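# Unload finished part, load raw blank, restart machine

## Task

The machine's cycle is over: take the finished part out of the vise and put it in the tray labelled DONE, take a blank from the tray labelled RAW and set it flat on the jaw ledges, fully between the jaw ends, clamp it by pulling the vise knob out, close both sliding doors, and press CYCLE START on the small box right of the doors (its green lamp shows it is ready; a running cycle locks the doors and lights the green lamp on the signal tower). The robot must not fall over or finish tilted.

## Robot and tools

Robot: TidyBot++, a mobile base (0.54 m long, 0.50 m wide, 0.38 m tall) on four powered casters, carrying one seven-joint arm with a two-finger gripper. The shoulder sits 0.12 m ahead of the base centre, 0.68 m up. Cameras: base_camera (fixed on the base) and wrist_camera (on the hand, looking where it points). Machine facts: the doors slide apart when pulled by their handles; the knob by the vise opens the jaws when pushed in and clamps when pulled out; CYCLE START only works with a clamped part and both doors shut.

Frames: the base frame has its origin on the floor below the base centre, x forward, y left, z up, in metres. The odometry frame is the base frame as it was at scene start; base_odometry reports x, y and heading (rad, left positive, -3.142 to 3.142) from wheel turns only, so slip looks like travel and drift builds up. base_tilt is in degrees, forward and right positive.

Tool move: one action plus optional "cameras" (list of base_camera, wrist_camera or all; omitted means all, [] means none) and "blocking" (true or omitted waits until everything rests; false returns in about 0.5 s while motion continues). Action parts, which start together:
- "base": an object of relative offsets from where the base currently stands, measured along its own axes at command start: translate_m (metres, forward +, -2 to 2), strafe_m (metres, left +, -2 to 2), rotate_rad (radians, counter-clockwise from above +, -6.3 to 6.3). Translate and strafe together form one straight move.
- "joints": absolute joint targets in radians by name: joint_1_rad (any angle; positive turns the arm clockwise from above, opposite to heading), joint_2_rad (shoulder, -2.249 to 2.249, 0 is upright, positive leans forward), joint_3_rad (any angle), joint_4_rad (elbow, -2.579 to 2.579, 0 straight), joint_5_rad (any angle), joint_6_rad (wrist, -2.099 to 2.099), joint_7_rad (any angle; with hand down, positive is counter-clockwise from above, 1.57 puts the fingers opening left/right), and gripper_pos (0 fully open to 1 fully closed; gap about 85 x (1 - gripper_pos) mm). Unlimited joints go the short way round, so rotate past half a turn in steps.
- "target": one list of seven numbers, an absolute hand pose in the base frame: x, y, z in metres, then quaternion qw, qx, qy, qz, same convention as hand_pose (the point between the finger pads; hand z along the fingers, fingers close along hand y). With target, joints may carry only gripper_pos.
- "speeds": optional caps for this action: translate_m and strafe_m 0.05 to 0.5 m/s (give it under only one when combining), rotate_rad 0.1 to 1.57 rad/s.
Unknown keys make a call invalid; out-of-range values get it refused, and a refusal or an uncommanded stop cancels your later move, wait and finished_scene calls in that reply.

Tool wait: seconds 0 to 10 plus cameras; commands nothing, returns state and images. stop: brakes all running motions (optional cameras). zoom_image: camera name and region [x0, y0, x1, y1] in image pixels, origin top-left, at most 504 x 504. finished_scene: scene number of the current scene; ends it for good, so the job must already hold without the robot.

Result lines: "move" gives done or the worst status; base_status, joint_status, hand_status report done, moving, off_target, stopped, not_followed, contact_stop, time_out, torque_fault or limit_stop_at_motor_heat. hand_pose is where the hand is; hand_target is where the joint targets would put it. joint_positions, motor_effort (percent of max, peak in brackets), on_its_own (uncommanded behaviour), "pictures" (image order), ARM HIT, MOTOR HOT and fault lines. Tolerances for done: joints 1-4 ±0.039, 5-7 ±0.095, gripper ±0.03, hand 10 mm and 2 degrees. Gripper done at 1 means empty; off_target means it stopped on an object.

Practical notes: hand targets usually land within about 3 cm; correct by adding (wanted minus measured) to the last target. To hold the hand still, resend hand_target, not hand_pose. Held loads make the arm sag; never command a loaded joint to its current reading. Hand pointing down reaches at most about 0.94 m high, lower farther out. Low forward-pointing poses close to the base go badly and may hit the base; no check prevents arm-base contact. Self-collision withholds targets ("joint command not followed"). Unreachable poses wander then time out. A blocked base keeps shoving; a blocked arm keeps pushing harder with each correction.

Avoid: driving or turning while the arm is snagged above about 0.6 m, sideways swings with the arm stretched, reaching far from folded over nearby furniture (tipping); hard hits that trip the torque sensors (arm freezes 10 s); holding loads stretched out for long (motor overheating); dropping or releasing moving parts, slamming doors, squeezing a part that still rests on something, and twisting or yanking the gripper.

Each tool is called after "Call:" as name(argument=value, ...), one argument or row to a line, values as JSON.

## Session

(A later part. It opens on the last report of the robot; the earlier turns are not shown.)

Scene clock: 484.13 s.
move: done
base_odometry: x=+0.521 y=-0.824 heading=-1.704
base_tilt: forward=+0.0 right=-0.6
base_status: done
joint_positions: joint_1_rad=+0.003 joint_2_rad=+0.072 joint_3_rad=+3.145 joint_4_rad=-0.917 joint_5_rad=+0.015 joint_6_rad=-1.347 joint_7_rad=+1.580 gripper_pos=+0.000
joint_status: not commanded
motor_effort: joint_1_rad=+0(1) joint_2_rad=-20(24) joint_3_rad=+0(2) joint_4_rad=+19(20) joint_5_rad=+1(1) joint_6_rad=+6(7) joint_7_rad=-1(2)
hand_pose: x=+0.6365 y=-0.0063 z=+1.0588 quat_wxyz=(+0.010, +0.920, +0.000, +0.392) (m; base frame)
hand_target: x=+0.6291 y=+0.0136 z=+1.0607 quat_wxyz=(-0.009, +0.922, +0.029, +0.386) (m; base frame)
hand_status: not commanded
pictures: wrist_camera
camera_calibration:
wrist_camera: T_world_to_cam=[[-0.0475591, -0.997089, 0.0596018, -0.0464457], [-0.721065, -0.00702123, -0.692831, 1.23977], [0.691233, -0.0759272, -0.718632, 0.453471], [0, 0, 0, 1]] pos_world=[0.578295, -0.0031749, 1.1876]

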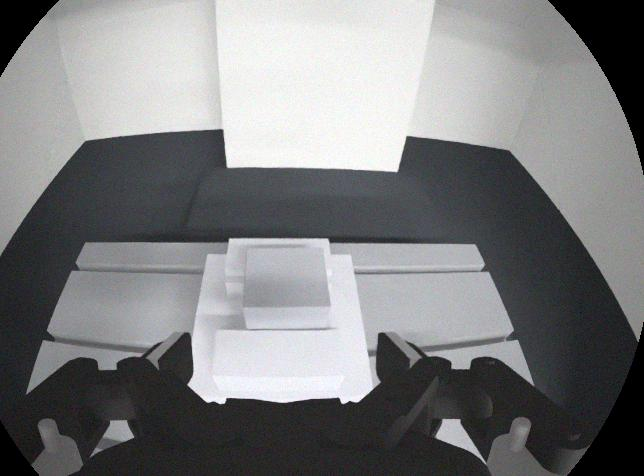

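Call:
move(
  base={"translate_m": -0.165, "strafe_m": -0.160},
  speeds={"translate_m": 0.3},
  joints={"joint_2_rad": 0.07, "joint_4_rad": -0.97, "joint_6_rad": -1.35, "joint_5_rad": 0.0},
  cameras=["wrist_camera"],
)

Call:
zoom_image(
  camera="wrist_camera",
  region=[160, 180, 460, 430],
)

Scene clock: 500.77 s.
move: done
base_odometry: x=+0.384 y=-0.639 heading=-1.705
base_tilt: forward=+0.0 right=-0.6
base_status: done
joint_positions: joint_1_rad=+0.003 joint_2_rad=+0.074 joint_3_rad=+3.145 joint_4_rad=-0.972 joint_5_rad=+0.015 joint_6_rad=-1.346 joint_7_rad=+1.580 gripper_pos=+0.000
joint_status: all done
motor_effort: joint_1_rad=+0(3) joint_2_rad=-21(23) joint_3_rad=+1(3) joint_4_rad=+19(21) joint_5_rad=+1(2) joint_6_rad=+6(6) joint_7_rad=-1(2)
hand_pose: x=+0.6342 y=-0.0060 z=+1.0310 quat_wxyz=(+0.010, +0.931, +0.000, +0.366) (m; base frame)
hand_target: x=+0.6321 y=+0.0014 z=+1.0333 quat_wxyz=(+0.010, +0.930, +0.025, +0.367) (m; base frame)
hand_status: not commanded
pictures: wrist_camera
camera_calibration:
wrist_camera: T_world_to_cam=[[-0.043698, -0.997137, 0.0617137, -0.0492952], [-0.759309, -0.00699643, -0.650693, 1.19972], [0.649262, -0.0752937, -0.756829, 0.501122], [0, 0, 0, 1]] pos_world=[0.583445, -0.00302902, 1.16296]

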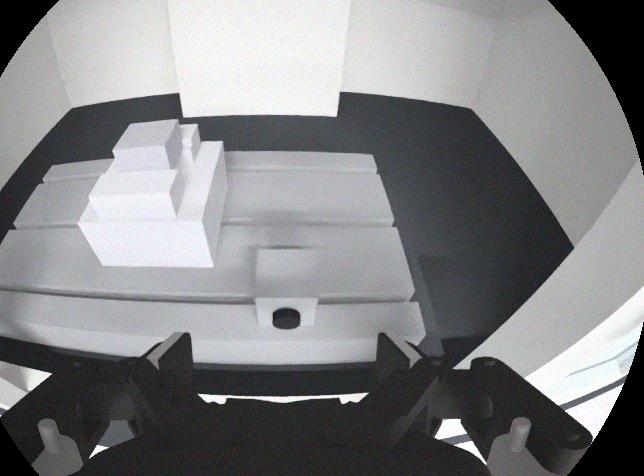

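Scaled by 1.680.

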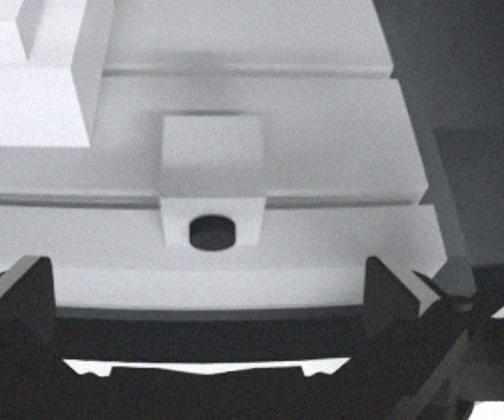

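Call:
move(
  joints={"joint_2_rad": -0.253, "joint_4_rad": -2.176, "joint_6_rad": 0.0, "gripper_pos": 0.3},
  base={"translate_m": 0.07, "strafe_m": -0.003},
  speeds={"translate_m": 0.1},
  cameras=["wrist_camera"],
)

Call:
zoom_image(
  camera="wrist_camera",
  region=[160, 180, 460, 430],
)

Scene clock: 511.67 s.
move: done
base_odometry: x=+0.371 y=-0.708 heading=-1.705
base_tilt: forward=+0.0 right=-0.6
base_status: done
joint_positions: joint_1_rad=+0.003 joint_2_rad=-0.235 joint_3_rad=+3.145 joint_4_rad=-2.172 joint_5_rad=+0.015 joint_6_rad=-0.034 joint_7_rad=+1.580 gripper_pos=+0.300
joint_status: all done
motor_effort: joint_1_rad=+0(2) joint_2_rad=-11(22) joint_3_rad=+1(2) joint_4_rad=+21(23) joint_5_rad=+1(1) joint_6_rad=+8(9) joint_7_rad=-1(2)
hand_pose: x=+0.6013 y=-0.0017 z=+0.8575 quat_wxyz=(+0.008, +0.833, +0.007, +0.553) (m; base frame)
hand_target: x=+0.6009 y=+0.0013 z=+0.8733 quat_wxyz=(+0.015, +0.820, +0.022, +0.572) (m; base frame)
hand_status: not commanded
pictures: wrist_camera
camera_calibration:
wrist_camera: T_world_to_cam=[[-0.0482429, -0.99782, 0.0450263, -0.0186459], [-0.426109, -0.0202112, -0.904446, 1.07907], [0.903384, -0.0628192, -0.424205, -0.0464676], [0, 0, 0, 1]] pos_world=[0.500881, 0.000284956, 0.957089]

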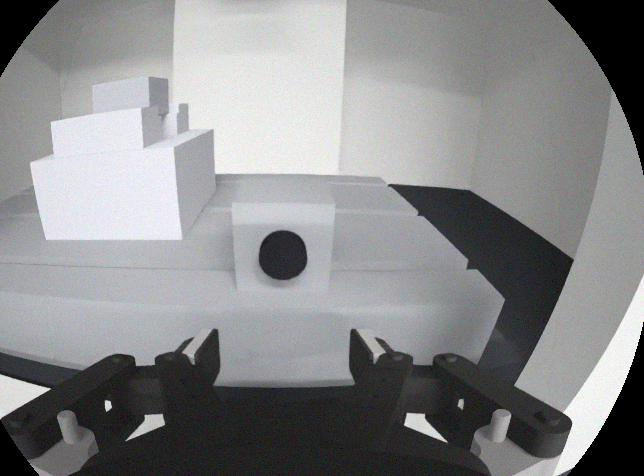

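Scaled by 1.680.

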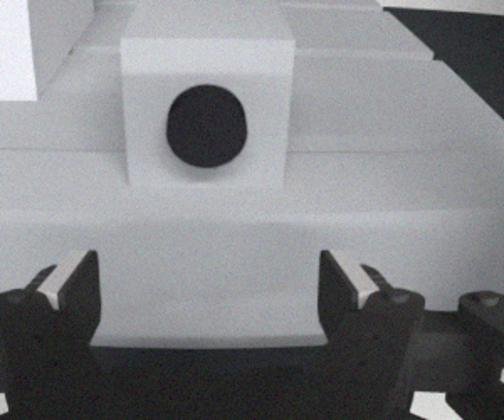

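Call:
move(
  joints={"joint_2_rad": -0.27, "joint_4_rad": -2.176, "joint_6_rad": 0.018, "gripper_pos": 0.3},
  base={"translate_m": 0.025},
  speeds={"translate_m": 0.1},
  cameras=["wrist_camera"],
)

Call:
zoom_image(
  camera="wrist_camera",
  region=[160, 180, 460, 430],
)

Scene clock: 516.37 s.
move: done
base_odometry: x=+0.368 y=-0.733 heading=-1.705
base_tilt: forward=+0.0 right=-0.6
base_status: done
joint_positions: joint_1_rad=+0.003 joint_2_rad=-0.260 joint_3_rad=+3.145 joint_4_rad=-2.177 joint_5_rad=+0.015 joint_6_rad=-0.012 joint_7_rad=+1.580 gripper_pos=+0.300
joint_status: all done
motor_effort: joint_1_rad=+0(1) joint_2_rad=-11(13) joint_3_rad=+1(2) joint_4_rad=+22(23) joint_5_rad=+1(1) joint_6_rad=+7(8) joint_7_rad=-1(2)
hand_pose: x=+0.5982 y=-0.0016 z=+0.8729 quat_wxyz=(+0.008, +0.822, +0.007, +0.570) (m; base frame)
hand_target: x=+0.5994 y=+0.0013 z=+0.8868 quat_wxyz=(+0.016, +0.810, +0.022, +0.586) (m; base frame)
hand_status: not commanded
pictures: wrist_camera
camera_calibration:
wrist_camera: T_world_to_cam=[[-0.0497945, -0.997833, 0.0430185, -0.0167009], [-0.387745, -0.0203799, -0.921541, 1.08363], [0.920421, -0.0625679, -0.38589, -0.080792], [0, 0, 0, 1]] pos_world=[0.493703, 0.00036461, 0.968151]

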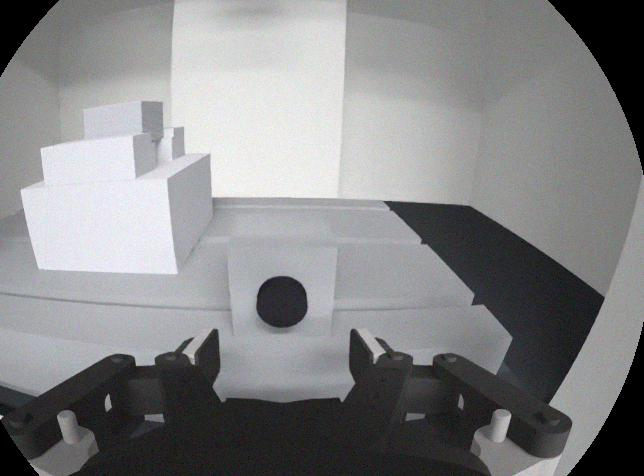

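Scaled by 1.680.

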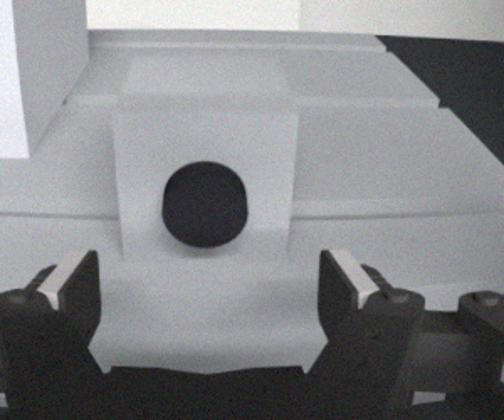

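Call:
move(
  base={"translate_m": 0.018},
  speeds={"translate_m": 0.05},
  joints={"gripper_pos": 0.55},
  cameras=["wrist_camera"],
)

Call:
zoom_image(
  camera="wrist_camera",
  region=[160, 230, 410, 430],
)

Scene clock: 518.07 s.
move: done
base_odometry: x=+0.365 y=-0.751 heading=-1.706
base_tilt: forward=+0.0 right=-0.6
base_status: done
joint_positions: joint_1_rad=+0.003 joint_2_rad=-0.262 joint_3_rad=+3.145 joint_4_rad=-2.177 joint_5_rad=+0.015 joint_6_rad=-0.012 joint_7_rad=+1.580 gripper_pos=+0.550
joint_status: all done
motor_effort: joint_1_rad=-1(1) joint_2_rad=-10(13) joint_3_rad=+0(2) joint_4_rad=+22(22) joint_5_rad=+1(1) joint_6_rad=+7(8) joint_7_rad=-1(2)
hand_pose: x=+0.5978 y=-0.0016 z=+0.8740 quat_wxyz=(+0.008, +0.821, +0.007, +0.571) (m; base frame)
hand_target: x=+0.5994 y=+0.0013 z=+0.8868 quat_wxyz=(+0.016, +0.810, +0.022, +0.586) (m; base frame)
hand_status: not commanded
pictures: wrist_camera
camera_calibration:
wrist_camera: T_world_to_cam=[[-0.0498932, -0.997833, 0.0429051, -0.0166064], [-0.385541, -0.0203869, -0.922466, 1.08396], [0.921341, -0.0625664, -0.383688, -0.0824896], [0, 0, 0, 1]] pos_world=[0.493085, 0.000367133, 0.968982]

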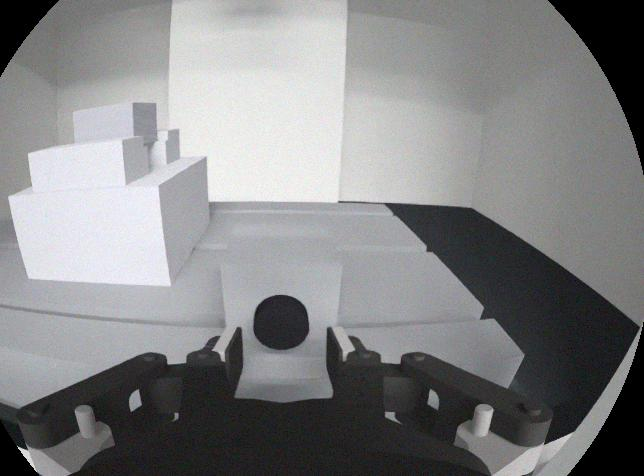

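Scaled by 2.016.

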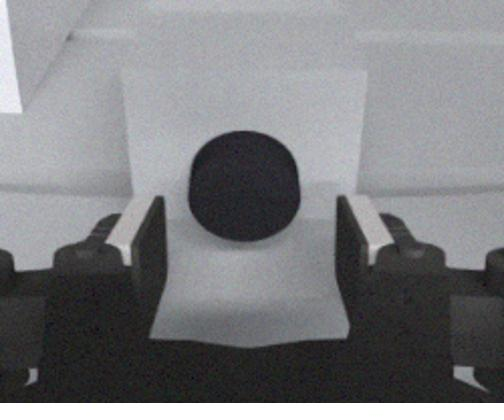

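Call:
move(
  base={"translate_m": 0.008, "strafe_m": 0.002},
  speeds={"translate_m": 0.05},
  joints={"gripper_pos": 0.64},
  cameras=["wrist_camera"],
)

Call:
zoom_image(
  camera="wrist_camera",
  region=[160, 230, 410, 430],
)

Scene clock: 521.97 s.
move: done
base_odometry: x=+0.366 y=-0.760 heading=-1.706
base_tilt: forward=+0.0 right=-0.6
base_status: done
joint_positions: joint_1_rad=+0.003 joint_2_rad=-0.263 joint_3_rad=+3.145 joint_4_rad=-2.177 joint_5_rad=+0.015 joint_6_rad=-0.011 joint_7_rad=+1.580 gripper_pos=+0.640
joint_status: all done
motor_effort: joint_1_rad=+0(1) joint_2_rad=-11(14) joint_3_rad=+1(2) joint_4_rad=+22(22) joint_5_rad=+1(1) joint_6_rad=+8(8) joint_7_rad=-1(2)
hand_pose: x=+0.5978 y=-0.0016 z=+0.8743 quat_wxyz=(+0.008, +0.821, +0.007, +0.571) (m; base frame)
hand_target: x=+0.5994 y=+0.0013 z=+0.8868 quat_wxyz=(+0.016, +0.810, +0.022, +0.586) (m; base frame)
hand_status: not commanded
pictures: wrist_camera
camera_calibration:
wrist_camera: T_world_to_cam=[[-0.0499202, -0.997833, 0.0428672, -0.0165682], [-0.38482, -0.0203903, -0.922766, 1.08404], [0.921641, -0.0625608, -0.382968, -0.0831662], [0, 0, 0, 1]] pos_world=[0.492983, 0.000368671, 0.969177]

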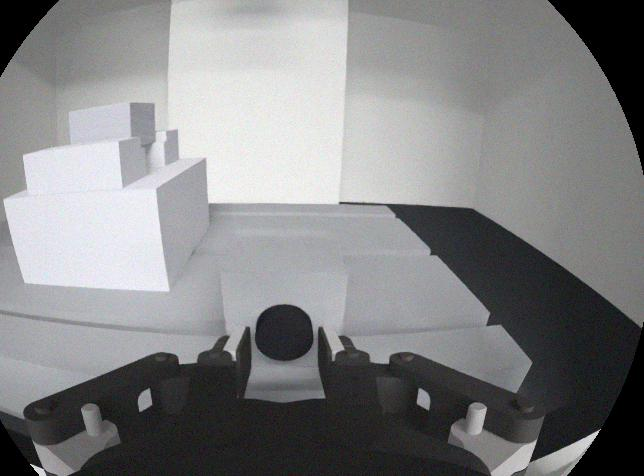

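Scaled by 2.016.

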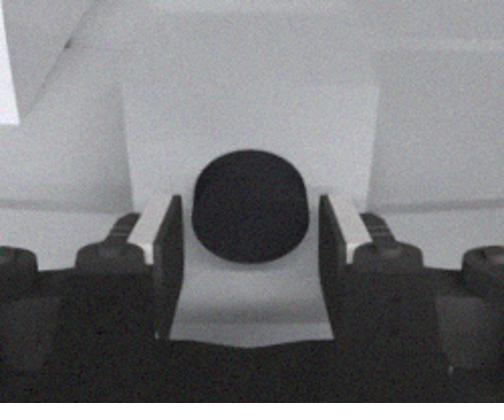

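Call:
move(
  base={"translate_m": 0.003},
  speeds={"translate_m": 0.05},
  joints={"gripper_pos": 1.0},
  cameras=["wrist_camera"],
)

Call:
zoom_image(
  camera="wrist_camera",
  region=[160, 230, 410, 430],
)

Scene clock: 524.70 s.
move: off_target
base_odometry: x=+0.365 y=-0.763 heading=-1.706
base_tilt: forward=+0.0 right=-0.7
base_status: done
joint_positions: joint_1_rad=+0.003 joint_2_rad=-0.266 joint_3_rad=+3.145 joint_4_rad=-2.179 joint_5_rad=+0.015 joint_6_rad=-0.011 joint_7_rad=+1.580 gripper_pos=+0.755
joint_status: gripper_pos off_target (ended at +0.755, target +1.000)
motor_effort: joint_1_rad=+0(2) joint_2_rad=-10(11) joint_3_rad=+2(3) joint_4_rad=+22(25) joint_5_rad=+0(1) joint_6_rad=+8(10) joint_7_rad=-1(2)
hand_pose: x=+0.5967 y=-0.0016 z=+0.8747 quat_wxyz=(+0.008, +0.820, +0.007, +0.572) (m; base frame)
hand_target: x=+0.5994 y=+0.0013 z=+0.8868 quat_wxyz=(+0.016, +0.810, +0.022, +0.586) (m; base frame)
hand_status: not commanded
pictures: wrist_camera
camera_calibration:
wrist_camera: T_world_to_cam=[[-0.04998, -0.997833, 0.0427835, -0.0165239], [-0.383338, -0.0203905, -0.923383, 1.08365], [0.922255, -0.0625512, -0.381488, -0.0836575], [0, 0, 0, 1]] pos_world=[0.491731, 0.000375212, 0.969416]

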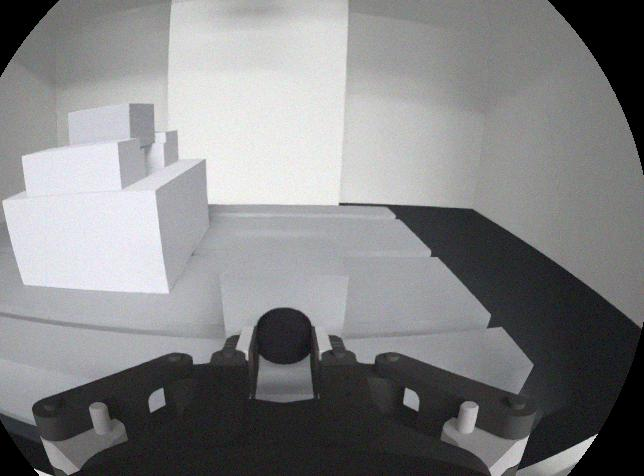

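Scaled by 2.016.

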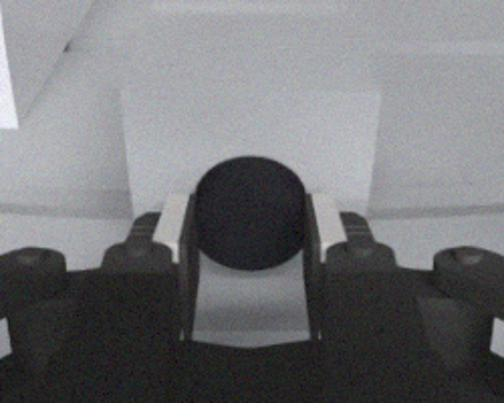

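Call:
move(
  base={"translate_m": -0.03},
  speeds={"translate_m": 0.06},
  cameras=["wrist_camera"],
)

Call:
zoom_image(
  camera="wrist_camera",
  region=[0, 80, 400, 400],
)

Scene clock: 526.40 s.
move: done
base_odometry: x=+0.369 y=-0.733 heading=-1.706
base_tilt: forward=+0.0 right=-0.6
base_status: done
joint_positions: joint_1_rad=+0.001 joint_2_rad=-0.220 joint_3_rad=+3.144 joint_4_rad=-2.157 joint_5_rad=+0.015 joint_6_rad=+0.025 joint_7_rad=+1.580 gripper_pos=+0.761
joint_status: not commanded
motor_effort: joint_1_rad=+2(3) joint_2_rad=-22(23) joint_3_rad=+3(4) joint_4_rad=+16(22) joint_5_rad=+0(1) joint_6_rad=+3(7) joint_7_rad=-1(2)
hand_pose: x=+0.6141 y=-0.0007 z=+0.8752 quat_wxyz=(+0.008, +0.817, +0.008, +0.576) (m; base frame)
hand_target: x=+0.5994 y=+0.0013 z=+0.8868 quat_wxyz=(+0.016, +0.810, +0.022, +0.586) (m; base frame)
hand_status: not commanded
pictures: wrist_camera
camera_calibration:
wrist_camera: T_world_to_cam=[[-0.0484964, -0.997928, 0.0422922, -0.015342], [-0.373356, -0.0211613, -0.927447, 1.08829], [0.92642, -0.0607678, -0.371556, -0.110685], [0, 0, 0, 1]] pos_world=[0.508118, 0.000993353, 0.968858]

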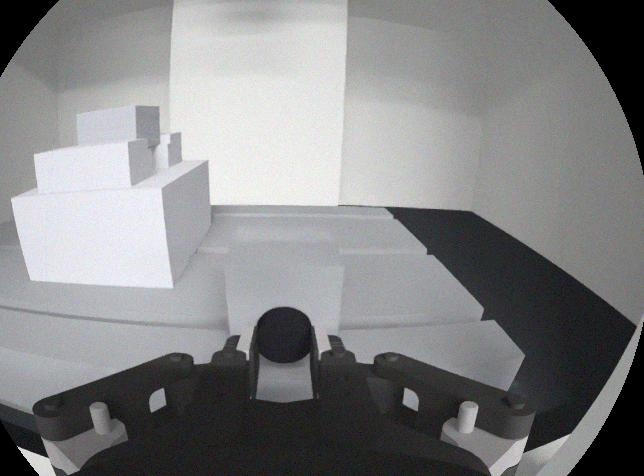

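Scaled by 1.260.

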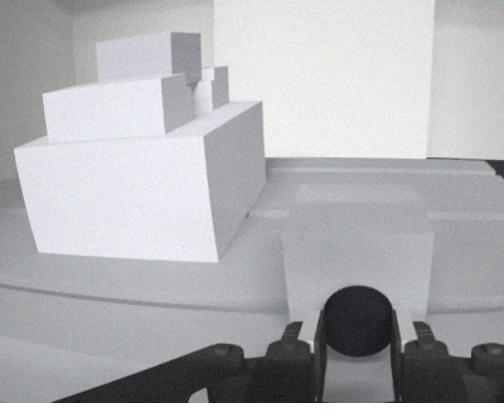

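Call:
move(
  base={"translate_m": -0.015},
  speeds={"translate_m": 0.06},
  cameras=["wrist_camera"],
)

Call:
zoom_image(
  camera="wrist_camera",
  region=[0, 80, 400, 400],
)

Scene clock: 528.00 s.
move: done
base_odometry: x=+0.371 y=-0.718 heading=-1.707
base_tilt: forward=+0.0 right=-0.6
base_status: done
joint_positions: joint_1_rad=+0.000 joint_2_rad=-0.192 joint_3_rad=+3.144 joint_4_rad=-2.139 joint_5_rad=+0.015 joint_6_rad=+0.040 joint_7_rad=+1.580 gripper_pos=+0.771
joint_status: not commanded
motor_effort: joint_1_rad=+2(4) joint_2_rad=-25(28) joint_3_rad=+3(5) joint_4_rad=+13(16) joint_5_rad=+0(1) joint_6_rad=+1(4) joint_7_rad=-1(1)
hand_pose: x=+0.6249 y=+0.0000 z=+0.8767 quat_wxyz=(+0.007, +0.815, +0.008, +0.579) (m; base frame)
hand_target: x=+0.5994 y=+0.0013 z=+0.8868 quat_wxyz=(+0.016, +0.810, +0.022, +0.586) (m; base frame)
hand_status: not commanded
pictures: wrist_camera
camera_calibration:
wrist_camera: T_world_to_cam=[[-0.0472521, -0.997997, 0.0420625, -0.0147499], [-0.367504, -0.0217867, -0.929767, 1.09207], [0.928821, -0.0593916, -0.365738, -0.126679], [0, 0, 0, 1]] pos_world=[0.518304, 0.0015484, 0.969655]

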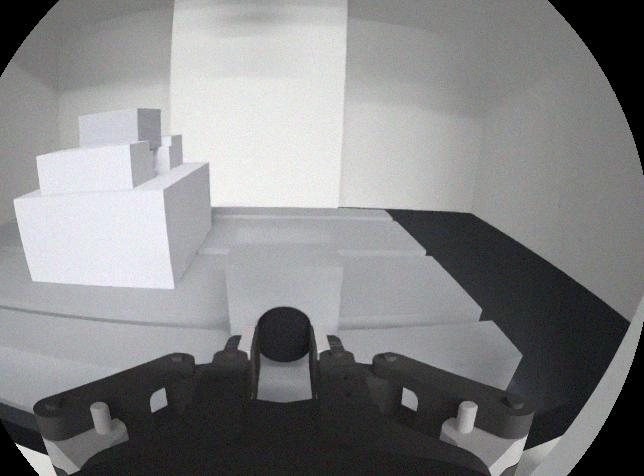

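Scaled by 1.260.

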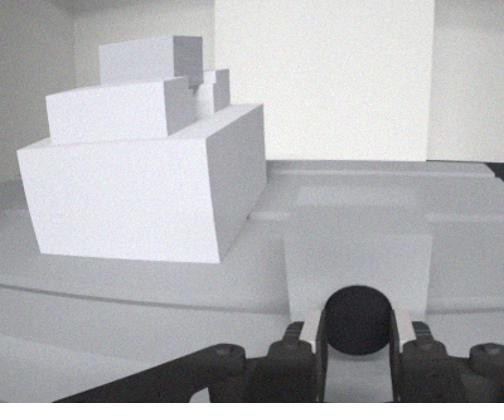

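Call:
move(
  base={"translate_m": 0.018},
  speeds={"translate_m": 0.1},
  cameras=[],
)

Call:
move(
  joints={"gripper_pos": 0.5},
  cameras=["wrist_camera"],
)

Call:
zoom_image(
  camera="wrist_camera",
  region=[0, 80, 400, 400],
)

Scene clock: 530.30 s.
move: done
base_odometry: x=+0.369 y=-0.736 heading=-1.706
base_tilt: forward=+0.0 right=-0.6
base_status: done
joint_positions: joint_1_rad=+0.003 joint_2_rad=-0.239 joint_3_rad=+3.144 joint_4_rad=-2.175 joint_5_rad=+0.015 joint_6_rad=+0.031 joint_7_rad=+1.580 gripper_pos=+0.771
joint_status: not commanded
motor_effort: joint_1_rad=-3(4) joint_2_rad=-16(27) joint_3_rad=-2(3) joint_4_rad=+20(22) joint_5_rad=+1(1) joint_6_rad=+7(8) joint_7_rad=-1(2)
hand_pose: x=+0.6073 y=-0.0013 z=+0.8764 quat_wxyz=(+0.008, +0.815, +0.007, +0.580) (m; base frame)
hand_target: x=+0.5994 y=+0.0013 z=+0.8868 quat_wxyz=(+0.016, +0.810, +0.022, +0.586) (m; base frame)
hand_status: not commanded
pictures: none
No camera images: "cameras" was empty.

Scene clock: 531.17 s.
move: done
base_odometry: x=+0.369 y=-0.736 heading=-1.706
base_tilt: forward=-0.1 right=-0.6
base_status: not commanded
joint_positions: joint_1_rad=+0.003 joint_2_rad=-0.261 joint_3_rad=+3.144 joint_4_rad=-2.178 joint_5_rad=+0.015 joint_6_rad=+0.031 joint_7_rad=+1.580 gripper_pos=+0.500
joint_status: all done
motor_effort: joint_1_rad=+0(3) joint_2_rad=-11(17) joint_3_rad=+1(2) joint_4_rad=+22(22) joint_5_rad=+1(1) joint_6_rad=+8(8) joint_7_rad=-1(2)
hand_pose: x=+0.6021 y=-0.0013 z=+0.8855 quat_wxyz=(+0.008, +0.809, +0.007, +0.588) (m; base frame)
hand_target: x=+0.5994 y=+0.0013 z=+0.8868 quat_wxyz=(+0.016, +0.810, +0.022, +0.586) (m; base frame)
hand_status: not commanded
pictures: wrist_camera
camera_calibration:
wrist_camera: T_world_to_cam=[[-0.0508125, -0.99787, 0.0409186, -0.0142893], [-0.347578, -0.0207408, -0.937421, 1.0866], [0.936273, -0.0618552, -0.345784, -0.124552], [0, 0, 0, 1]] pos_world=[0.493567, 0.000573955, 0.976117]

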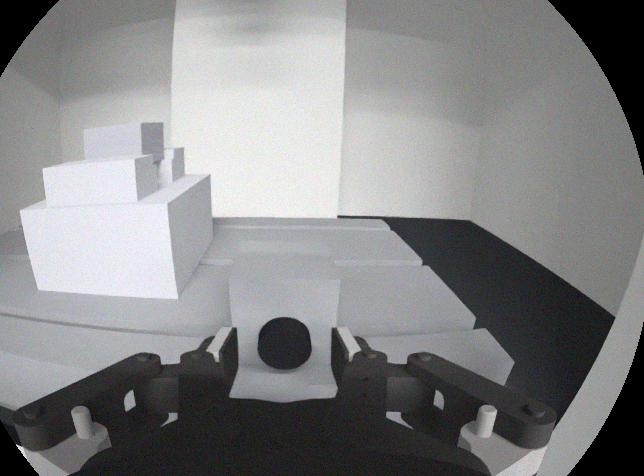

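Scaled by 1.260.

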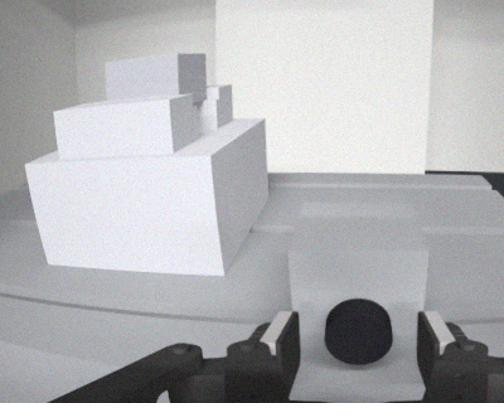

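Call:
zoom_image(
  camera="wrist_camera",
  region=[10, 100, 230, 310],
)

Scaled by 2.291.

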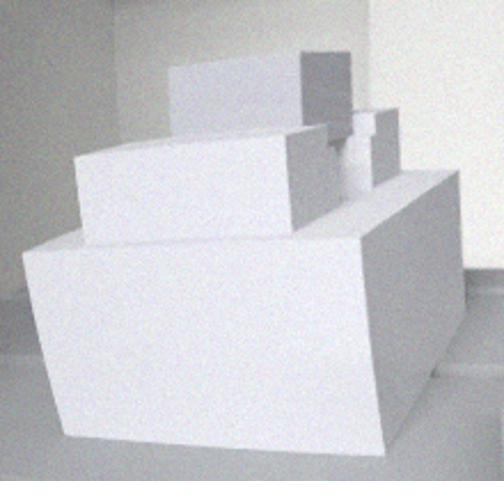

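Call:
move(
  base={"translate_m": -0.28},
  speeds={"translate_m": 0.3},
  joints={"joint_2_rad": -0.278, "joint_4_rad": -1.60, "joint_6_rad": -0.18, "gripper_pos": 1.0, "joint_7_rad": 1.60},
  cameras=[],
)

Call:
move(
  base={"strafe_m": -0.26},
  speeds={"strafe_m": 0.3},
)

Scene clock: 538.07 s.
move: done
base_odometry: x=+0.407 y=-0.459 heading=-1.706
base_tilt: forward=+0.0 right=-0.6
base_status: done
joint_positions: joint_1_rad=+0.003 joint_2_rad=-0.277 joint_3_rad=+3.144 joint_4_rad=-1.619 joint_5_rad=+0.015 joint_6_rad=-0.141 joint_7_rad=+1.580 gripper_pos=+0.999
joint_status: all done
motor_effort: joint_1_rad=+0(1) joint_2_rad=-11(15) joint_3_rad=+1(3) joint_4_rad=+23(24) joint_5_rad=+0(1) joint_6_rad=+8(9) joint_7_rad=-1(3)
hand_pose: x=+0.6200 y=-0.0024 z=+1.1854 quat_wxyz=(+0.011, +0.675, +0.005, +0.738) (m; base frame)
hand_target: x=+0.6188 y=+0.0014 z=+1.1852 quat_wxyz=(+0.011, +0.682, +0.010, +0.731) (m; base frame)
hand_status: not commanded
pictures: none
No camera images: "cameras" was empty.

Scene clock: 539.90 s.
move: done
base_odometry: x=+0.149 y=-0.423 heading=-1.706
base_tilt: forward=+0.0 right=-0.6
base_status: done
joint_positions: joint_1_rad=+0.003 joint_2_rad=-0.277 joint_3_rad=+3.144 joint_4_rad=-1.619 joint_5_rad=+0.015 joint_6_rad=-0.143 joint_7_rad=+1.580 gripper_pos=+0.999
joint_status: not commanded
motor_effort: joint_1_rad=-1(2) joint_2_rad=-11(12) joint_3_rad=+1(4) joint_4_rad=+23(23) joint_5_rad=+1(1) joint_6_rad=+8(9) joint_7_rad=-1(2)
hand_pose: x=+0.6200 y=-0.0022 z=+1.1849 quat_wxyz=(+0.011, +0.676, +0.005, +0.737) (m; base frame)
hand_target: x=+0.6188 y=+0.0014 z=+1.1852 quat_wxyz=(+0.011, +0.682, +0.010, +0.731) (m; base frame)
hand_status: not commanded
pictures: base_camera, wrist_camera
camera_calibration:
wrist_camera: T_world_to_cam=[[-0.0655934, -0.997655, 0.0195646, 0.00795759], [0.0461611, -0.0226197, -0.998678, 1.20202], [0.996778, -0.0646036, 0.0475366, -0.541439], [0, 0, 0, 1]] pos_world=[0.48473, 0.000149266, 1.22601]

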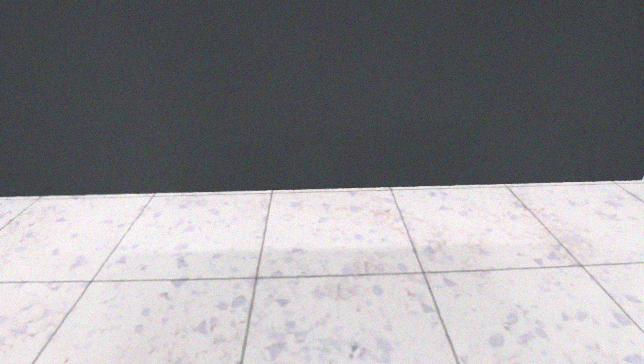

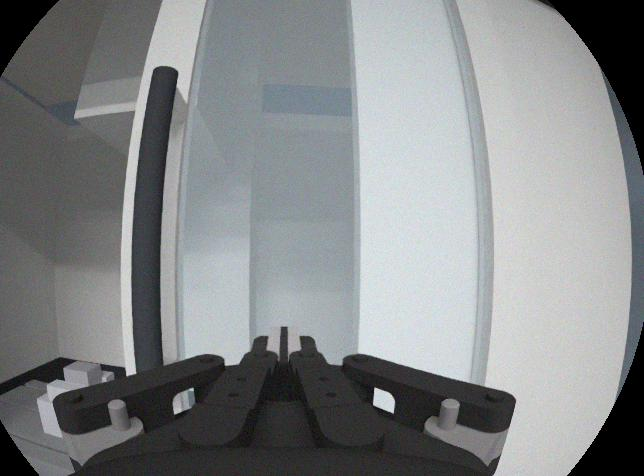

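Call:
move(
  base={"translate_m": 0.13},
  speeds={"translate_m": 0.2},
  joints={"joint_4_rad": -1.59, "joint_6_rad": -0.21},
  cameras=["wrist_camera"],
)

Scene clock: 543.43 s.
move: done
base_odometry: x=+0.131 y=-0.552 heading=-1.707
base_tilt: forward=+0.0 right=-0.6
base_status: done
joint_positions: joint_1_rad=+0.003 joint_2_rad=-0.273 joint_3_rad=+3.144 joint_4_rad=-1.609 joint_5_rad=+0.015 joint_6_rad=-0.177 joint_7_rad=+1.580 gripper_pos=+0.999
joint_status: all done
motor_effort: joint_1_rad=-1(1) joint_2_rad=-11(14) joint_3_rad=+1(2) joint_4_rad=+23(23) joint_5_rad=+1(1) joint_6_rad=+8(9) joint_7_rad=-1(2)
hand_pose: x=+0.6218 y=-0.0023 z=+1.1784 quat_wxyz=(+0.011, +0.686, +0.005, +0.727) (m; base frame)
hand_target: x=+0.6183 y=+0.0014 z=+1.1821 quat_wxyz=(+0.011, +0.690, +0.010, +0.724) (m; base frame)
hand_status: not commanded
pictures: wrist_camera
camera_calibration:
wrist_camera: T_world_to_cam=[[-0.0654932, -0.997628, 0.0211778, 0.00608312], [0.0177397, -0.0223841, -0.999592, 1.21418], [0.997695, -0.0650908, 0.0191637, -0.510089], [0, 0, 0, 1]] pos_world=[0.487772, 0.0000449269, 1.22333]

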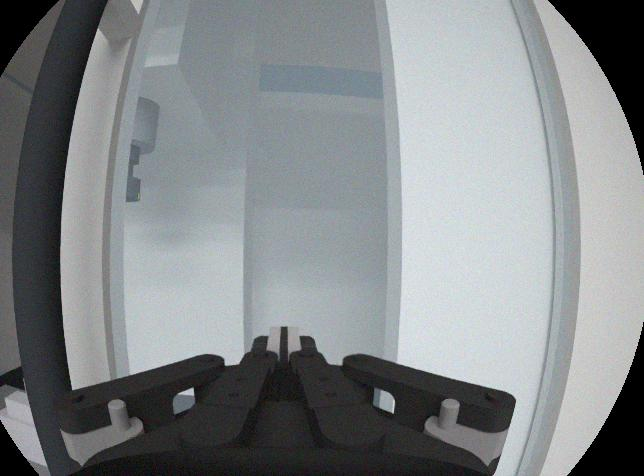

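Call:
move(
  base={"strafe_m": 0.19, "translate_m": 0.012},
  speeds={"strafe_m": 0.13},
  cameras=["wrist_camera"],
)

Scene clock: 546.87 s.
move: done
base_odometry: x=+0.318 y=-0.590 heading=-1.707
base_tilt: forward=+0.0 right=-0.6
base_status: done
joint_positions: joint_1_rad=+0.077 joint_2_rad=-0.293 joint_3_rad=+3.231 joint_4_rad=-1.606 joint_5_rad=+0.015 joint_6_rad=-0.188 joint_7_rad=+1.580 gripper_pos=+0.999
joint_status: not commanded
motor_effort: joint_1_rad=-13(23) joint_2_rad=-7(12) joint_3_rad=-15(30) joint_4_rad=+22(25) joint_5_rad=-2(4) joint_6_rad=+8(11) joint_7_rad=-2(2)
hand_pose: x=+0.6052 y=-0.0923 z=+1.1859 quat_wxyz=(+0.060, +0.680, -0.058, +0.728) (m; base frame)
hand_target: x=+0.6183 y=+0.0014 z=+1.1821 quat_wxyz=(+0.011, +0.690, +0.010, +0.724) (m; base frame)
hand_status: not commanded
pictures: wrist_camera
camera_calibration:
wrist_camera: T_world_to_cam=[[-0.221402, -0.975173, -0.00441917, 0.0418754], [0.0277755, -0.00177619, -0.999613, 1.21578], [0.974787, -0.221439, 0.0274791, -0.509855], [0, 0, 0, 1]] pos_world=[0.472502, -0.0699067, 1.2295]

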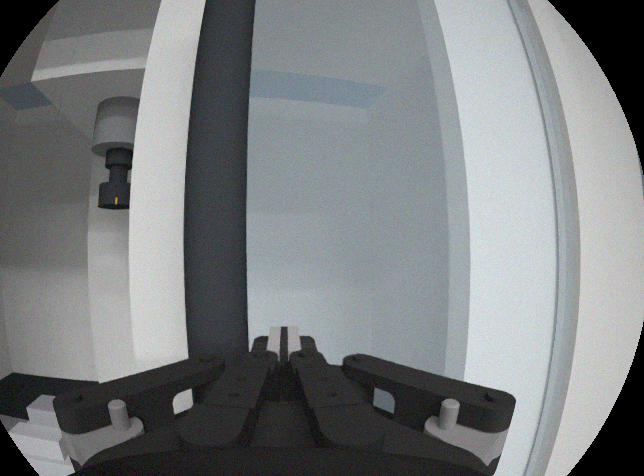

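Call:
move(
  base={"strafe_m": 0.14},
  speeds={"strafe_m": 0.13},
  cameras=["wrist_camera"],
)

Scene clock: 549.57 s.
move: done
base_odometry: x=+0.456 y=-0.609 heading=-1.707
base_tilt: forward=+0.0 right=-0.6
base_status: done
joint_positions: joint_1_rad=+0.089 joint_2_rad=-0.291 joint_3_rad=+3.244 joint_4_rad=-1.601 joint_5_rad=+0.015 joint_6_rad=-0.195 joint_7_rad=+1.580 gripper_pos=+0.999
joint_status: not commanded
motor_effort: joint_1_rad=-14(22) joint_2_rad=-6(12) joint_3_rad=-17(28) joint_4_rad=+25(27) joint_5_rad=-2(4) joint_6_rad=+10(12) joint_7_rad=-2(2)
hand_pose: x=+0.6029 y=-0.1064 z=+1.1861 quat_wxyz=(+0.068, +0.680, -0.068, +0.727) (m; base frame)
hand_target: x=+0.6183 y=+0.0014 z=+1.1821 quat_wxyz=(+0.011, +0.690, +0.010, +0.724) (m; base frame)
hand_status: not commanded
pictures: wrist_camera
camera_calibration:
wrist_camera: T_world_to_cam=[[-0.24589, -0.969265, -0.00795469, 0.0471474], [0.025377, 0.00176647, -0.999676, 1.21793], [0.968965, -0.246012, 0.0241626, -0.506005], [0, 0, 0, 1]] pos_world=[0.470987, -0.0809366, 1.23014]

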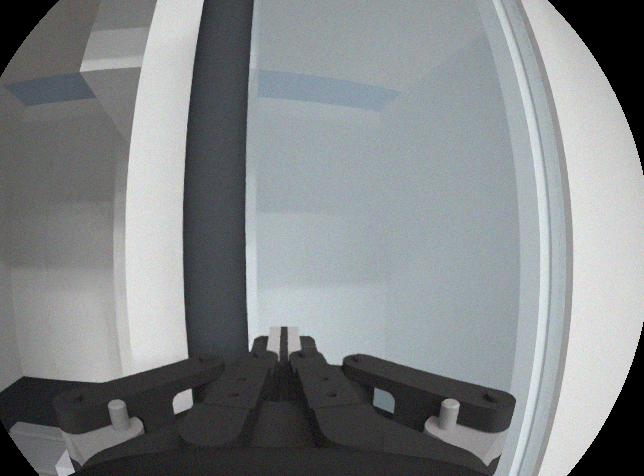

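Call:
move(
  base={"strafe_m": 0.045},
  speeds={"strafe_m": 0.13},
  cameras=["wrist_camera"],
)

Scene clock: 551.30 s.
move: done
base_odometry: x=+0.501 y=-0.616 heading=-1.707
base_tilt: forward=+0.0 right=-0.6
base_status: done
joint_positions: joint_1_rad=+0.093 joint_2_rad=-0.291 joint_3_rad=+3.250 joint_4_rad=-1.599 joint_5_rad=+0.015 joint_6_rad=-0.198 joint_7_rad=+1.580 gripper_pos=+0.999
joint_status: not commanded
motor_effort: joint_1_rad=-15(23) joint_2_rad=-5(11) joint_3_rad=-17(29) joint_4_rad=+23(26) joint_5_rad=-2(4) joint_6_rad=+9(11) joint_7_rad=-1(2)
hand_pose: x=+0.6018 y=-0.1117 z=+1.1862 quat_wxyz=(+0.070, +0.681, -0.072, +0.726) (m; base frame)
hand_target: x=+0.6183 y=+0.0014 z=+1.1821 quat_wxyz=(+0.011, +0.690, +0.010, +0.724) (m; base frame)
hand_status: not commanded
pictures: wrist_camera
camera_calibration:
wrist_camera: T_world_to_cam=[[-0.254762, -0.966958, -0.00942337, 0.0491542], [0.0238846, 0.00344971, -0.999709, 1.21917], [0.966709, -0.254913, 0.0222166, -0.50357], [0, 0, 0, 1]] pos_world=[0.470209, -0.0850423, 1.23047]

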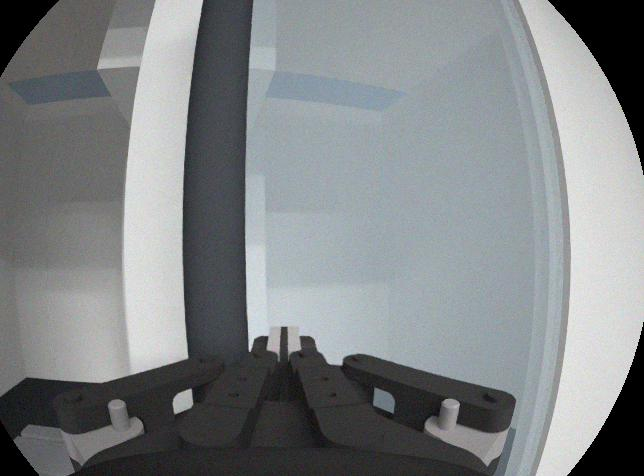

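Call:
move(
  base={"strafe_m": 0.045},
  speeds={"strafe_m": 0.13},
  cameras=["wrist_camera"],
)

Scene clock: 552.90 s.
move: done
base_odometry: x=+0.545 y=-0.622 heading=-1.707
base_tilt: forward=-0.1 right=-0.6
base_status: done
joint_positions: joint_1_rad=+0.121 joint_2_rad=-0.284 joint_3_rad=+3.283 joint_4_rad=-1.594 joint_5_rad=+0.015 joint_6_rad=-0.198 joint_7_rad=+1.580 gripper_pos=+0.999
joint_status: not commanded
motor_effort: joint_1_rad=-22(26) joint_2_rad=-10(12) joint_3_rad=-28(32) joint_4_rad=+20(24) joint_5_rad=-4(5) joint_6_rad=+7(10) joint_7_rad=-1(2)
hand_pose: x=+0.5974 y=-0.1453 z=+1.1850 quat_wxyz=(+0.089, +0.679, -0.095, +0.722) (m; base frame)
hand_target: x=+0.6183 y=+0.0014 z=+1.1821 quat_wxyz=(+0.011, +0.690, +0.010, +0.724) (m; base frame)
hand_status: not commanded
pictures: wrist_camera
camera_calibration:
wrist_camera: T_world_to_cam=[[-0.311972, -0.949931, -0.0174516, 0.061618], [0.0227388, 0.0108978, -0.999682, 1.21995], [0.949819, -0.312269, 0.0182005, -0.501297], [0, 0, 0, 1]] pos_world=[0.467624, -0.111302, 1.22976]

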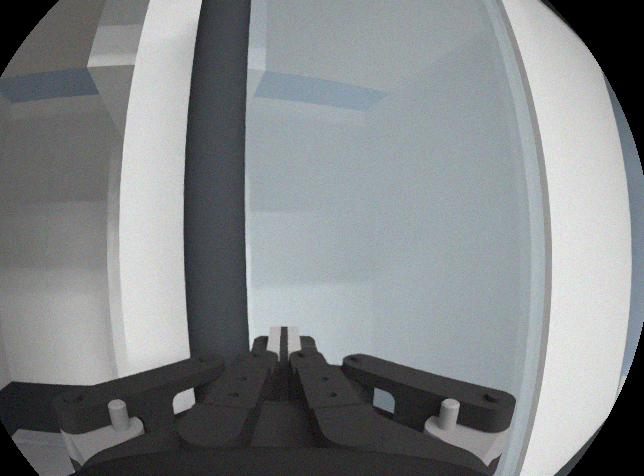

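Call:
move(
  base={"strafe_m": -0.16},
  speeds={"strafe_m": 0.2},
  cameras=["wrist_camera"],
)

Call:
move(
  base={"translate_m": -0.15},
  speeds={"translate_m": 0.3},
  cameras=["wrist_camera"],
)

Scene clock: 556.10 s.
move: done
base_odometry: x=+0.386 y=-0.600 heading=-1.707
base_tilt: forward=+0.0 right=-0.6
base_status: done
joint_positions: joint_1_rad=+0.011 joint_2_rad=-0.278 joint_3_rad=+3.154 joint_4_rad=-1.600 joint_5_rad=+0.015 joint_6_rad=-0.203 joint_7_rad=+1.580 gripper_pos=+0.999
joint_status: not commanded
motor_effort: joint_1_rad=-1(23) joint_2_rad=-11(12) joint_3_rad=+0(29) joint_4_rad=+22(27) joint_5_rad=+0(4) joint_6_rad=+8(12) joint_7_rad=-1(2)
hand_pose: x=+0.6190 y=-0.0128 z=+1.1779 quat_wxyz=(+0.017, +0.691, -0.002, +0.723) (m; base frame)
hand_target: x=+0.6183 y=+0.0014 z=+1.1821 quat_wxyz=(+0.011, +0.690, +0.010, +0.724) (m; base frame)
hand_status: not commanded
pictures: wrist_camera
camera_calibration:
wrist_camera: T_world_to_cam=[[-0.0834603, -0.996326, 0.0191889, 0.00895428], [0.00442123, -0.0196262, -0.999798, 1.22201], [0.996501, -0.0833586, 0.00604299, -0.491955], [0, 0, 0, 1]] pos_world=[0.485578, -0.00810392, 1.22456]

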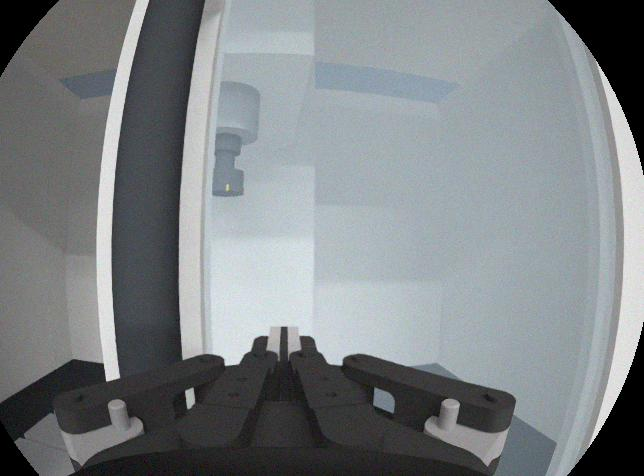

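Scene clock: 557.53 s.
move: done
base_odometry: x=+0.407 y=-0.452 heading=-1.707
base_tilt: forward=+0.0 right=-0.6
base_status: done
joint_positions: joint_1_rad=+0.011 joint_2_rad=-0.282 joint_3_rad=+3.154 joint_4_rad=-1.600 joint_5_rad=+0.015 joint_6_rad=-0.203 joint_7_rad=+1.580 gripper_pos=+0.999
joint_status: not commanded
motor_effort: joint_1_rad=+0(1) joint_2_rad=-11(15) joint_3_rad=+2(2) joint_4_rad=+23(23) joint_5_rad=+0(1) joint_6_rad=+8(9) joint_7_rad=-1(2)
hand_pose: x=+0.6172 y=-0.0127 z=+1.1797 quat_wxyz=(+0.017, +0.690, -0.002, +0.724) (m; base frame)
hand_target: x=+0.6183 y=+0.0014 z=+1.1821 quat_wxyz=(+0.011, +0.690, +0.010, +0.724) (m; base frame)
hand_status: not commanded
pictures: wrist_camera
camera_calibration:
wrist_camera: T_world_to_cam=[[-0.0835, -0.996328, 0.0189385, 0.00912972], [0.00797669, -0.0196725, -0.999775, 1.22157], [0.996476, -0.0833301, 0.00959006, -0.49437], [0, 0, 0, 1]] pos_world=[0.483646, -0.00806829, 1.22586]

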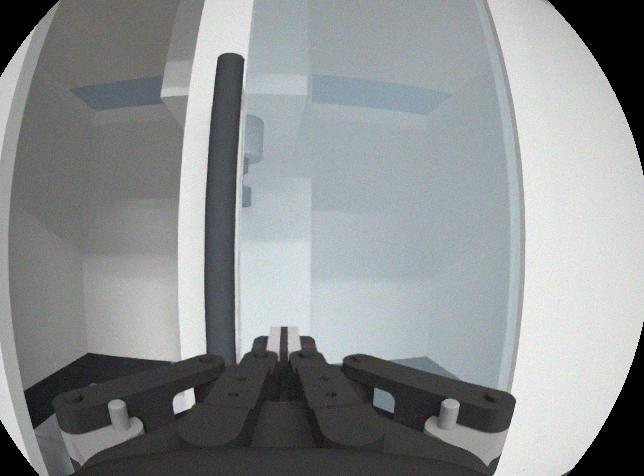

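Call:
move(
  base={"strafe_m": 0.52},
  speeds={"strafe_m": 0.4},
  cameras=["wrist_camera"],
)

Scene clock: 561.87 s.
move: done
base_odometry: x=+0.922 y=-0.522 heading=-1.706
base_tilt: forward=-0.1 right=-0.6
base_status: done
joint_positions: joint_1_rad=+0.011 joint_2_rad=-0.281 joint_3_rad=+3.153 joint_4_rad=-1.600 joint_5_rad=+0.015 joint_6_rad=-0.203 joint_7_rad=+1.580 gripper_pos=+0.999
joint_status: not commanded
motor_effort: joint_1_rad=+0(2) joint_2_rad=-10(12) joint_3_rad=+2(3) joint_4_rad=+23(23) joint_5_rad=+1(1) joint_6_rad=+7(9) joint_7_rad=-1(2)
hand_pose: x=+0.6176 y=-0.0120 z=+1.1793 quat_wxyz=(+0.016, +0.690, -0.002, +0.724) (m; base frame)
hand_target: x=+0.6183 y=+0.0014 z=+1.1821 quat_wxyz=(+0.011, +0.690, +0.010, +0.724) (m; base frame)
hand_status: not commanded
pictures: wrist_camera
camera_calibration:
wrist_camera: T_world_to_cam=[[-0.0823005, -0.99642, 0.0193113, 0.00873195], [0.00723296, -0.0199737, -0.999774, 1.22166], [0.996581, -0.0821422, 0.00885092, -0.493866], [0, 0, 0, 1]] pos_world=[0.48406, -0.00746552, 1.22558]

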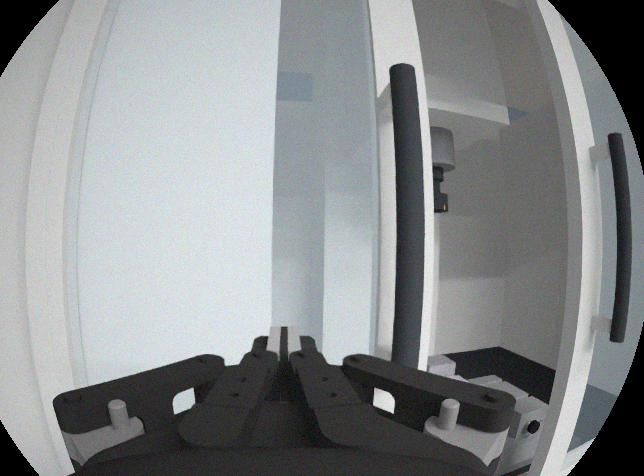

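Call:
move(
  base={"translate_m": 0.122, "strafe_m": 0.012},
  speeds={"translate_m": 0.2},
  cameras=["wrist_camera"],
)

Scene clock: 565.33 s.
move: done
base_odometry: x=+0.918 y=-0.645 heading=-1.706
base_tilt: forward=+0.0 right=-0.6
base_status: done
joint_positions: joint_1_rad=+0.011 joint_2_rad=-0.274 joint_3_rad=+3.153 joint_4_rad=-1.600 joint_5_rad=+0.015 joint_6_rad=-0.203 joint_7_rad=+1.580 gripper_pos=+0.999
joint_status: not commanded
motor_effort: joint_1_rad=+0(1) joint_2_rad=-11(14) joint_3_rad=+1(2) joint_4_rad=+23(23) joint_5_rad=+0(1) joint_6_rad=+7(9) joint_7_rad=-1(2)
hand_pose: x=+0.6213 y=-0.0120 z=+1.1756 quat_wxyz=(+0.016, +0.693, -0.002, +0.721) (m; base frame)
hand_target: x=+0.6183 y=+0.0014 z=+1.1821 quat_wxyz=(+0.011, +0.690, +0.010, +0.724) (m; base frame)
hand_status: not commanded
pictures: wrist_camera
camera_calibration:
wrist_camera: T_world_to_cam=[[-0.0821256, -0.996424, 0.0198432, 0.00834849], [-0.000199686, -0.019894, -0.999802, 1.22256], [0.996622, -0.0821133, 0.00143483, -0.488814], [0, 0, 0, 1]] pos_world=[0.488093, -0.00749792, 1.22285]

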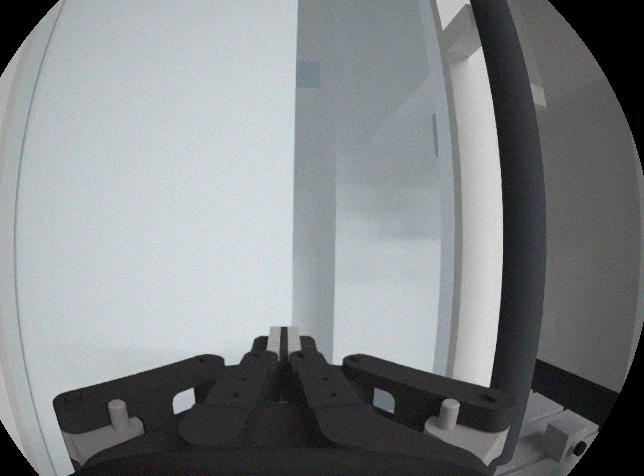

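Call:
move(
  base={"strafe_m": -0.25, "translate_m": 0.006},
  speeds={"strafe_m": 0.13},
  cameras=["wrist_camera"],
)

Scene clock: 568.73 s.
move: done
base_odometry: x=+0.669 y=-0.617 heading=-1.706
base_tilt: forward=-0.1 right=-0.6
base_status: done
joint_positions: joint_1_rad=-0.087 joint_2_rad=-0.276 joint_3_rad=+3.041 joint_4_rad=-1.602 joint_5_rad=+0.015 joint_6_rad=-0.204 joint_7_rad=+1.580 gripper_pos=+0.999
joint_status: not commanded
motor_effort: joint_1_rad=+15(20) joint_2_rad=-9(14) joint_3_rad=+21(28) joint_4_rad=+25(25) joint_5_rad=+3(5) joint_6_rad=+11(11) joint_7_rad=-1(2)
hand_pose: x=+0.6087 y=+0.1055 z=+1.1744 quat_wxyz=(-0.047, +0.688, +0.081, +0.719) (m; base frame)
hand_target: x=+0.6183 y=+0.0014 z=+1.1821 quat_wxyz=(+0.011, +0.690, +0.010, +0.724) (m; base frame)
hand_status: not commanded
pictures: wrist_camera
camera_calibration:
wrist_camera: T_world_to_cam=[[0.123214, -0.9911, 0.0503903, -0.036947], [0.00844836, -0.0497278, -0.998727, 1.22027], [0.992344, 0.123483, 0.00224603, -0.486695], [0, 0, 0, 1]] pos_world=[0.477212, 0.0841614, 1.22167]

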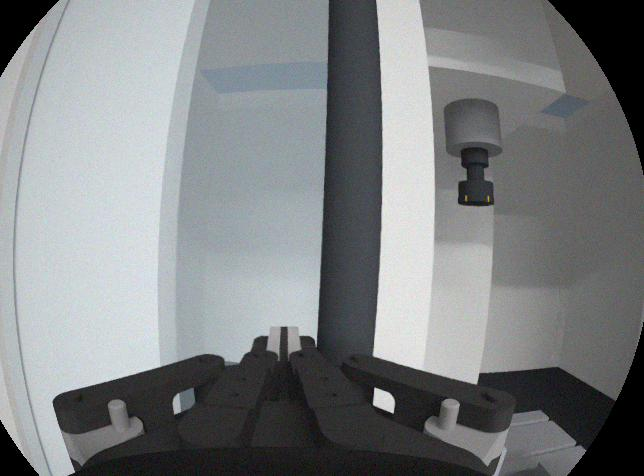

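Call:
move(
  base={"strafe_m": -0.19, "translate_m": 0.006},
  speeds={"strafe_m": 0.13},
  cameras=["wrist_camera"],
)

Scene clock: 571.60 s.
move: done
base_odometry: x=+0.480 y=-0.598 heading=-1.705
base_tilt: forward=+0.0 right=-0.7
base_status: done
joint_positions: joint_1_rad=-0.090 joint_2_rad=-0.283 joint_3_rad=+3.036 joint_4_rad=-1.605 joint_5_rad=+0.015 joint_6_rad=-0.204 joint_7_rad=+1.580 gripper_pos=+0.999
joint_status: not commanded
motor_effort: joint_1_rad=+13(22) joint_2_rad=-7(13) joint_3_rad=+19(31) joint_4_rad=+23(27) joint_5_rad=+3(5) joint_6_rad=+8(12) joint_7_rad=-1(1)
hand_pose: x=+0.6046 y=+0.1094 z=+1.1760 quat_wxyz=(-0.049, +0.686, +0.084, +0.721) (m; base frame)
hand_target: x=+0.6183 y=+0.0014 z=+1.1821 quat_wxyz=(+0.011, +0.690, +0.010, +0.724) (m; base frame)
hand_status: not commanded
pictures: wrist_camera
camera_calibration:
wrist_camera: T_world_to_cam=[[0.130228, -0.990118, 0.0520214, -0.0389565], [0.0130833, -0.0507475, -0.998626, 1.21929], [0.991398, 0.13073, 0.00634528, -0.488119], [0, 0, 0, 1]] pos_world=[0.473041, 0.0871158, 1.22273]

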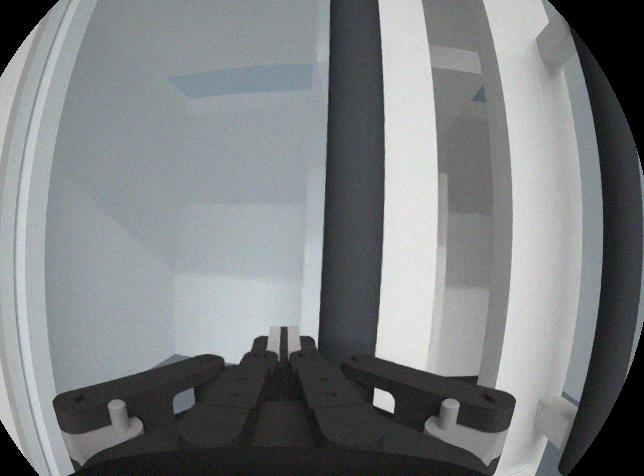

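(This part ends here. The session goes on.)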